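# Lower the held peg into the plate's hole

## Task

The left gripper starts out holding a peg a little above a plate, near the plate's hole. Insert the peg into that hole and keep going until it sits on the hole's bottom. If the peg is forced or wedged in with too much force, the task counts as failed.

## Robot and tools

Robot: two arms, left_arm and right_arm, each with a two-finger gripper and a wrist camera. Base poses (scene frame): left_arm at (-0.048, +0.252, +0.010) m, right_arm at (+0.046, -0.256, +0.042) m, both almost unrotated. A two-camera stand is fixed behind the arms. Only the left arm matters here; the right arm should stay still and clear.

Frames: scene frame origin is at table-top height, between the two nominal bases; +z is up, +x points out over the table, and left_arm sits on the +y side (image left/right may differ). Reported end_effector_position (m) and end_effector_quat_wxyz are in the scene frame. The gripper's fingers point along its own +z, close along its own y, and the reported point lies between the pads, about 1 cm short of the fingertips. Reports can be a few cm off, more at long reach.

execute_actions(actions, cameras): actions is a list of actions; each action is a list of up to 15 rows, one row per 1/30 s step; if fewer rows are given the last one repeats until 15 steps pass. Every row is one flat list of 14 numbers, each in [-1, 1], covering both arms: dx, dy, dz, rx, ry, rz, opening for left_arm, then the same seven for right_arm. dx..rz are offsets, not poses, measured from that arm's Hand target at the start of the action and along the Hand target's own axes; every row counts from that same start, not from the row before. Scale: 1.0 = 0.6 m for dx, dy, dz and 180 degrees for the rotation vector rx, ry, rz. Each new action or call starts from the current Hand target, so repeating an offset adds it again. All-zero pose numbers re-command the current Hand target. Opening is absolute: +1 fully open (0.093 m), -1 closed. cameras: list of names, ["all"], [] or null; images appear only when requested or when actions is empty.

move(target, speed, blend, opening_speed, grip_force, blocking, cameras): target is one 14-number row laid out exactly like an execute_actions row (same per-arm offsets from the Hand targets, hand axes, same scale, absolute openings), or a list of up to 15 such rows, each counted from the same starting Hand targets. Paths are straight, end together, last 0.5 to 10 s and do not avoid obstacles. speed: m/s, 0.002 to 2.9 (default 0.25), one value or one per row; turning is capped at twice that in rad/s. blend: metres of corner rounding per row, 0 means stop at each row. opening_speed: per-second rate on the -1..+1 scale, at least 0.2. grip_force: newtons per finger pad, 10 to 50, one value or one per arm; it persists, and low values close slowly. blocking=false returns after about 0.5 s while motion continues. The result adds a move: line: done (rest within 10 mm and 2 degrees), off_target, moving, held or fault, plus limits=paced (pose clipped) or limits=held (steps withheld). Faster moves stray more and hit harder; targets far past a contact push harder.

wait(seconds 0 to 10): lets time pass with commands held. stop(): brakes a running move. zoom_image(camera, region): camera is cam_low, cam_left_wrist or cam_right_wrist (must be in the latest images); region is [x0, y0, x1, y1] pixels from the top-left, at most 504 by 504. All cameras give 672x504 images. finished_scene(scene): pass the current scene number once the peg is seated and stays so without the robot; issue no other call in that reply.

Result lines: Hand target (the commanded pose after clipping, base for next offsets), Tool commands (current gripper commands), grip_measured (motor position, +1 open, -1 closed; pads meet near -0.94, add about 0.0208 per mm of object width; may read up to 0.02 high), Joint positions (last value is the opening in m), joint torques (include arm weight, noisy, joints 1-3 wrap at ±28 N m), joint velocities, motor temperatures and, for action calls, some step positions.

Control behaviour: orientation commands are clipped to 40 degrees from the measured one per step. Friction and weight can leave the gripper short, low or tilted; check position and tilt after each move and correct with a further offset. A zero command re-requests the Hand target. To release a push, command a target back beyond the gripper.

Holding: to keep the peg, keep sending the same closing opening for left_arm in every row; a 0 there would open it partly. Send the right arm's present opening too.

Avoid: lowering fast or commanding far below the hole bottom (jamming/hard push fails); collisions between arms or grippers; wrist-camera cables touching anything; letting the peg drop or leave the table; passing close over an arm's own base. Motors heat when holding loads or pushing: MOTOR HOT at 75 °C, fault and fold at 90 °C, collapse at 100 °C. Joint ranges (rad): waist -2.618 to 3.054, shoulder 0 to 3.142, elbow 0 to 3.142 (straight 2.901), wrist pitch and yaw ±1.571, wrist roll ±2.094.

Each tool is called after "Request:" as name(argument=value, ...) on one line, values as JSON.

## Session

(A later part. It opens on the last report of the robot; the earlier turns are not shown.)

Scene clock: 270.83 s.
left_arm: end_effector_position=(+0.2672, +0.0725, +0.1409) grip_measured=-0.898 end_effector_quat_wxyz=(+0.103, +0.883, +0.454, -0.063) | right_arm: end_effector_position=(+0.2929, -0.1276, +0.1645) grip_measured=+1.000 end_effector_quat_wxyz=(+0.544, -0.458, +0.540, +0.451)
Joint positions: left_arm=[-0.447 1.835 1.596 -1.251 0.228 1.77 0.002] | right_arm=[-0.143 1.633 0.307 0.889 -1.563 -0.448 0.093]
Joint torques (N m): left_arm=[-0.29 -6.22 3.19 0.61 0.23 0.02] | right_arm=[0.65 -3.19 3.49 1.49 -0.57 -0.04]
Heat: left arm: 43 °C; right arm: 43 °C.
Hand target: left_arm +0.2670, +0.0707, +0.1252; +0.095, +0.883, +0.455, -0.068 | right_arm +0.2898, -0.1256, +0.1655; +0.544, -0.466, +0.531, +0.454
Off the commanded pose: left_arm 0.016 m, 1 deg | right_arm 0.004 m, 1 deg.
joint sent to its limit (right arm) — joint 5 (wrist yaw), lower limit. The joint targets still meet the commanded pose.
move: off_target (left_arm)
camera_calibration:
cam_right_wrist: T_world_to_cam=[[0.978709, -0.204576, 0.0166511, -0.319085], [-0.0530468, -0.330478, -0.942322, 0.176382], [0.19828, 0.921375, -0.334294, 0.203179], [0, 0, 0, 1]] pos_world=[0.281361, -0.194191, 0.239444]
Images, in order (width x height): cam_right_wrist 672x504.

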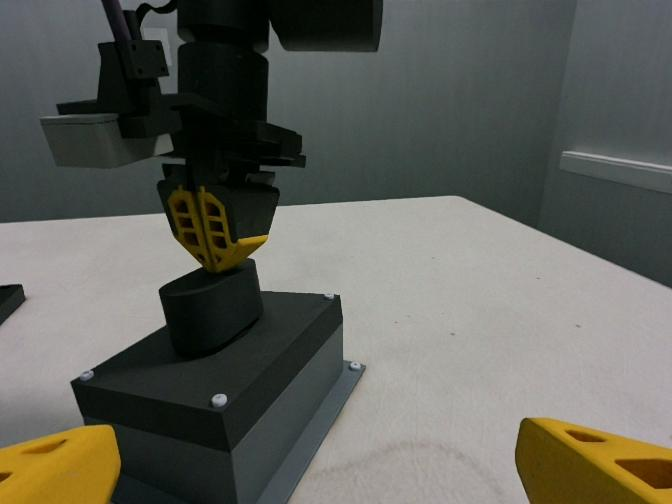

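Request:
move(target=[[0,0,-0.04,0,0,0,-0.9,0,0,0,0,0,0,1],[0.008,0.015,-0.03,0,0,0,-0.9,0,0,0,0,0,0,1],[0.008,0.015,-0.004,0,0,0,-0.9,0,0,0,0,0,0,1],[0.008,0.015,-0.04,0,0,0,-0.9,0,0,0,0,0,0,1],[0,0,-0.12,0,0,0,-0.9,0,0,0,0,0,0,1]], speed=[0.1,0.06,0.03,0.08,0.15], blend=[0.005,0.003,0,0.005,0], cameras=["cam_left_wrist","cam_right_wrist"])

Request:
zoom_image(camera="cam_right_wrist", region=[150, 260, 290, 380])

Scene clock: 284.23 s.
left_arm: end_effector_position=(+0.2714, +0.0840, +0.1870) grip_measured=-0.898 end_effector_quat_wxyz=(+0.096, +0.882, +0.456, -0.071) | right_arm: end_effector_position=(+0.2929, -0.1276, +0.1645) grip_measured=+1.000 end_effector_quat_wxyz=(+0.544, -0.458, +0.540, +0.451)
Joint positions: left_arm=[-0.411 1.874 1.832 -1.476 0.232 1.804 0.002] | right_arm=[-0.143 1.633 0.307 0.889 -1.563 -0.448 0.093]
Joint torques (N m): left_arm=[0.54 -8.66 7.45 -0.1 0.23 0.12] | right_arm=[0.66 -3.18 3.49 1.48 -0.57 -0.04]
Heat: left arm: 41 °C; right arm: 43 °C.
Hand target: left_arm +0.2694, +0.0874, +0.1952; +0.095, +0.883, +0.455, -0.068 | right_arm +0.2898, -0.1256, +0.1655; +0.544, -0.466, +0.531, +0.454
Off the commanded pose: left_arm 0.009 m, 0 deg | right_arm 0.004 m, 1 deg.
joint sent to its limit (right arm) — joint 5 (wrist yaw), lower limit. The joint targets still meet the commanded pose.
move: done
camera_calibration:
cam_left_wrist: T_world_to_cam=[[-0.819975, 0.560645, -0.115404, 0.198915], [0.553632, 0.828008, 0.088853, -0.185429], [0.14537, 0.0089662, -0.989337, 0.23213], [0, 0, 0, 1]] pos_world=[0.23202, 0.039935, 0.269086]
cam_right_wrist: T_world_to_cam=[[0.978709, -0.204576, 0.0166511, -0.319085], [-0.0530468, -0.330478, -0.942322, 0.176382], [0.19828, 0.921375, -0.334294, 0.203179], [0, 0, 0, 1]] pos_world=[0.281361, -0.194191, 0.239444]
Images, in order (width x height): cam_left_wrist 672x504, cam_right_wrist 672x504.

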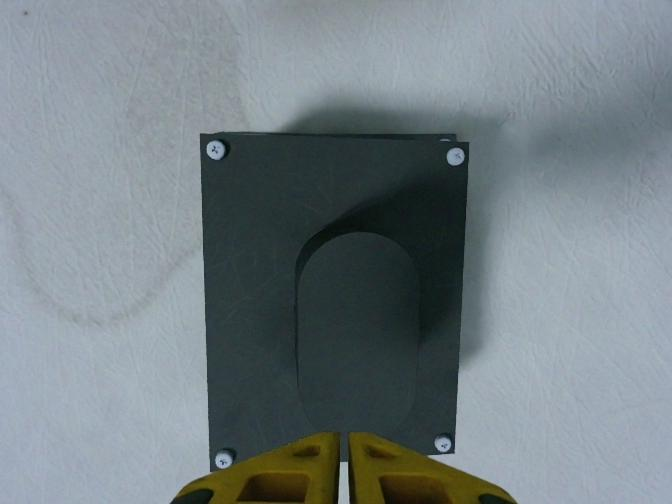

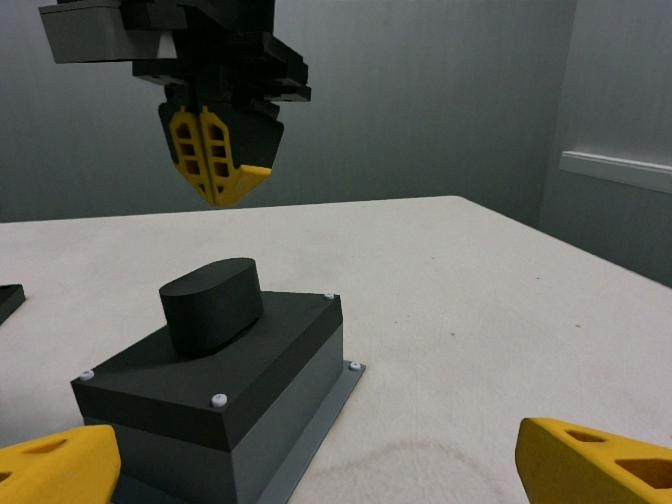

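Scaled by 3.600 from the camera's 672x504 image, which has a finer 960x720 frame.

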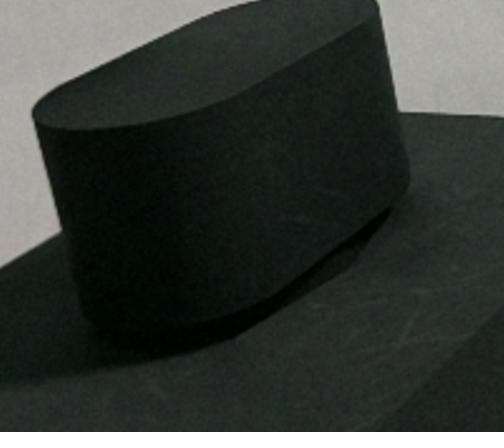

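Request:
finished_scene(scene=3)

The scene is finished: the task was done.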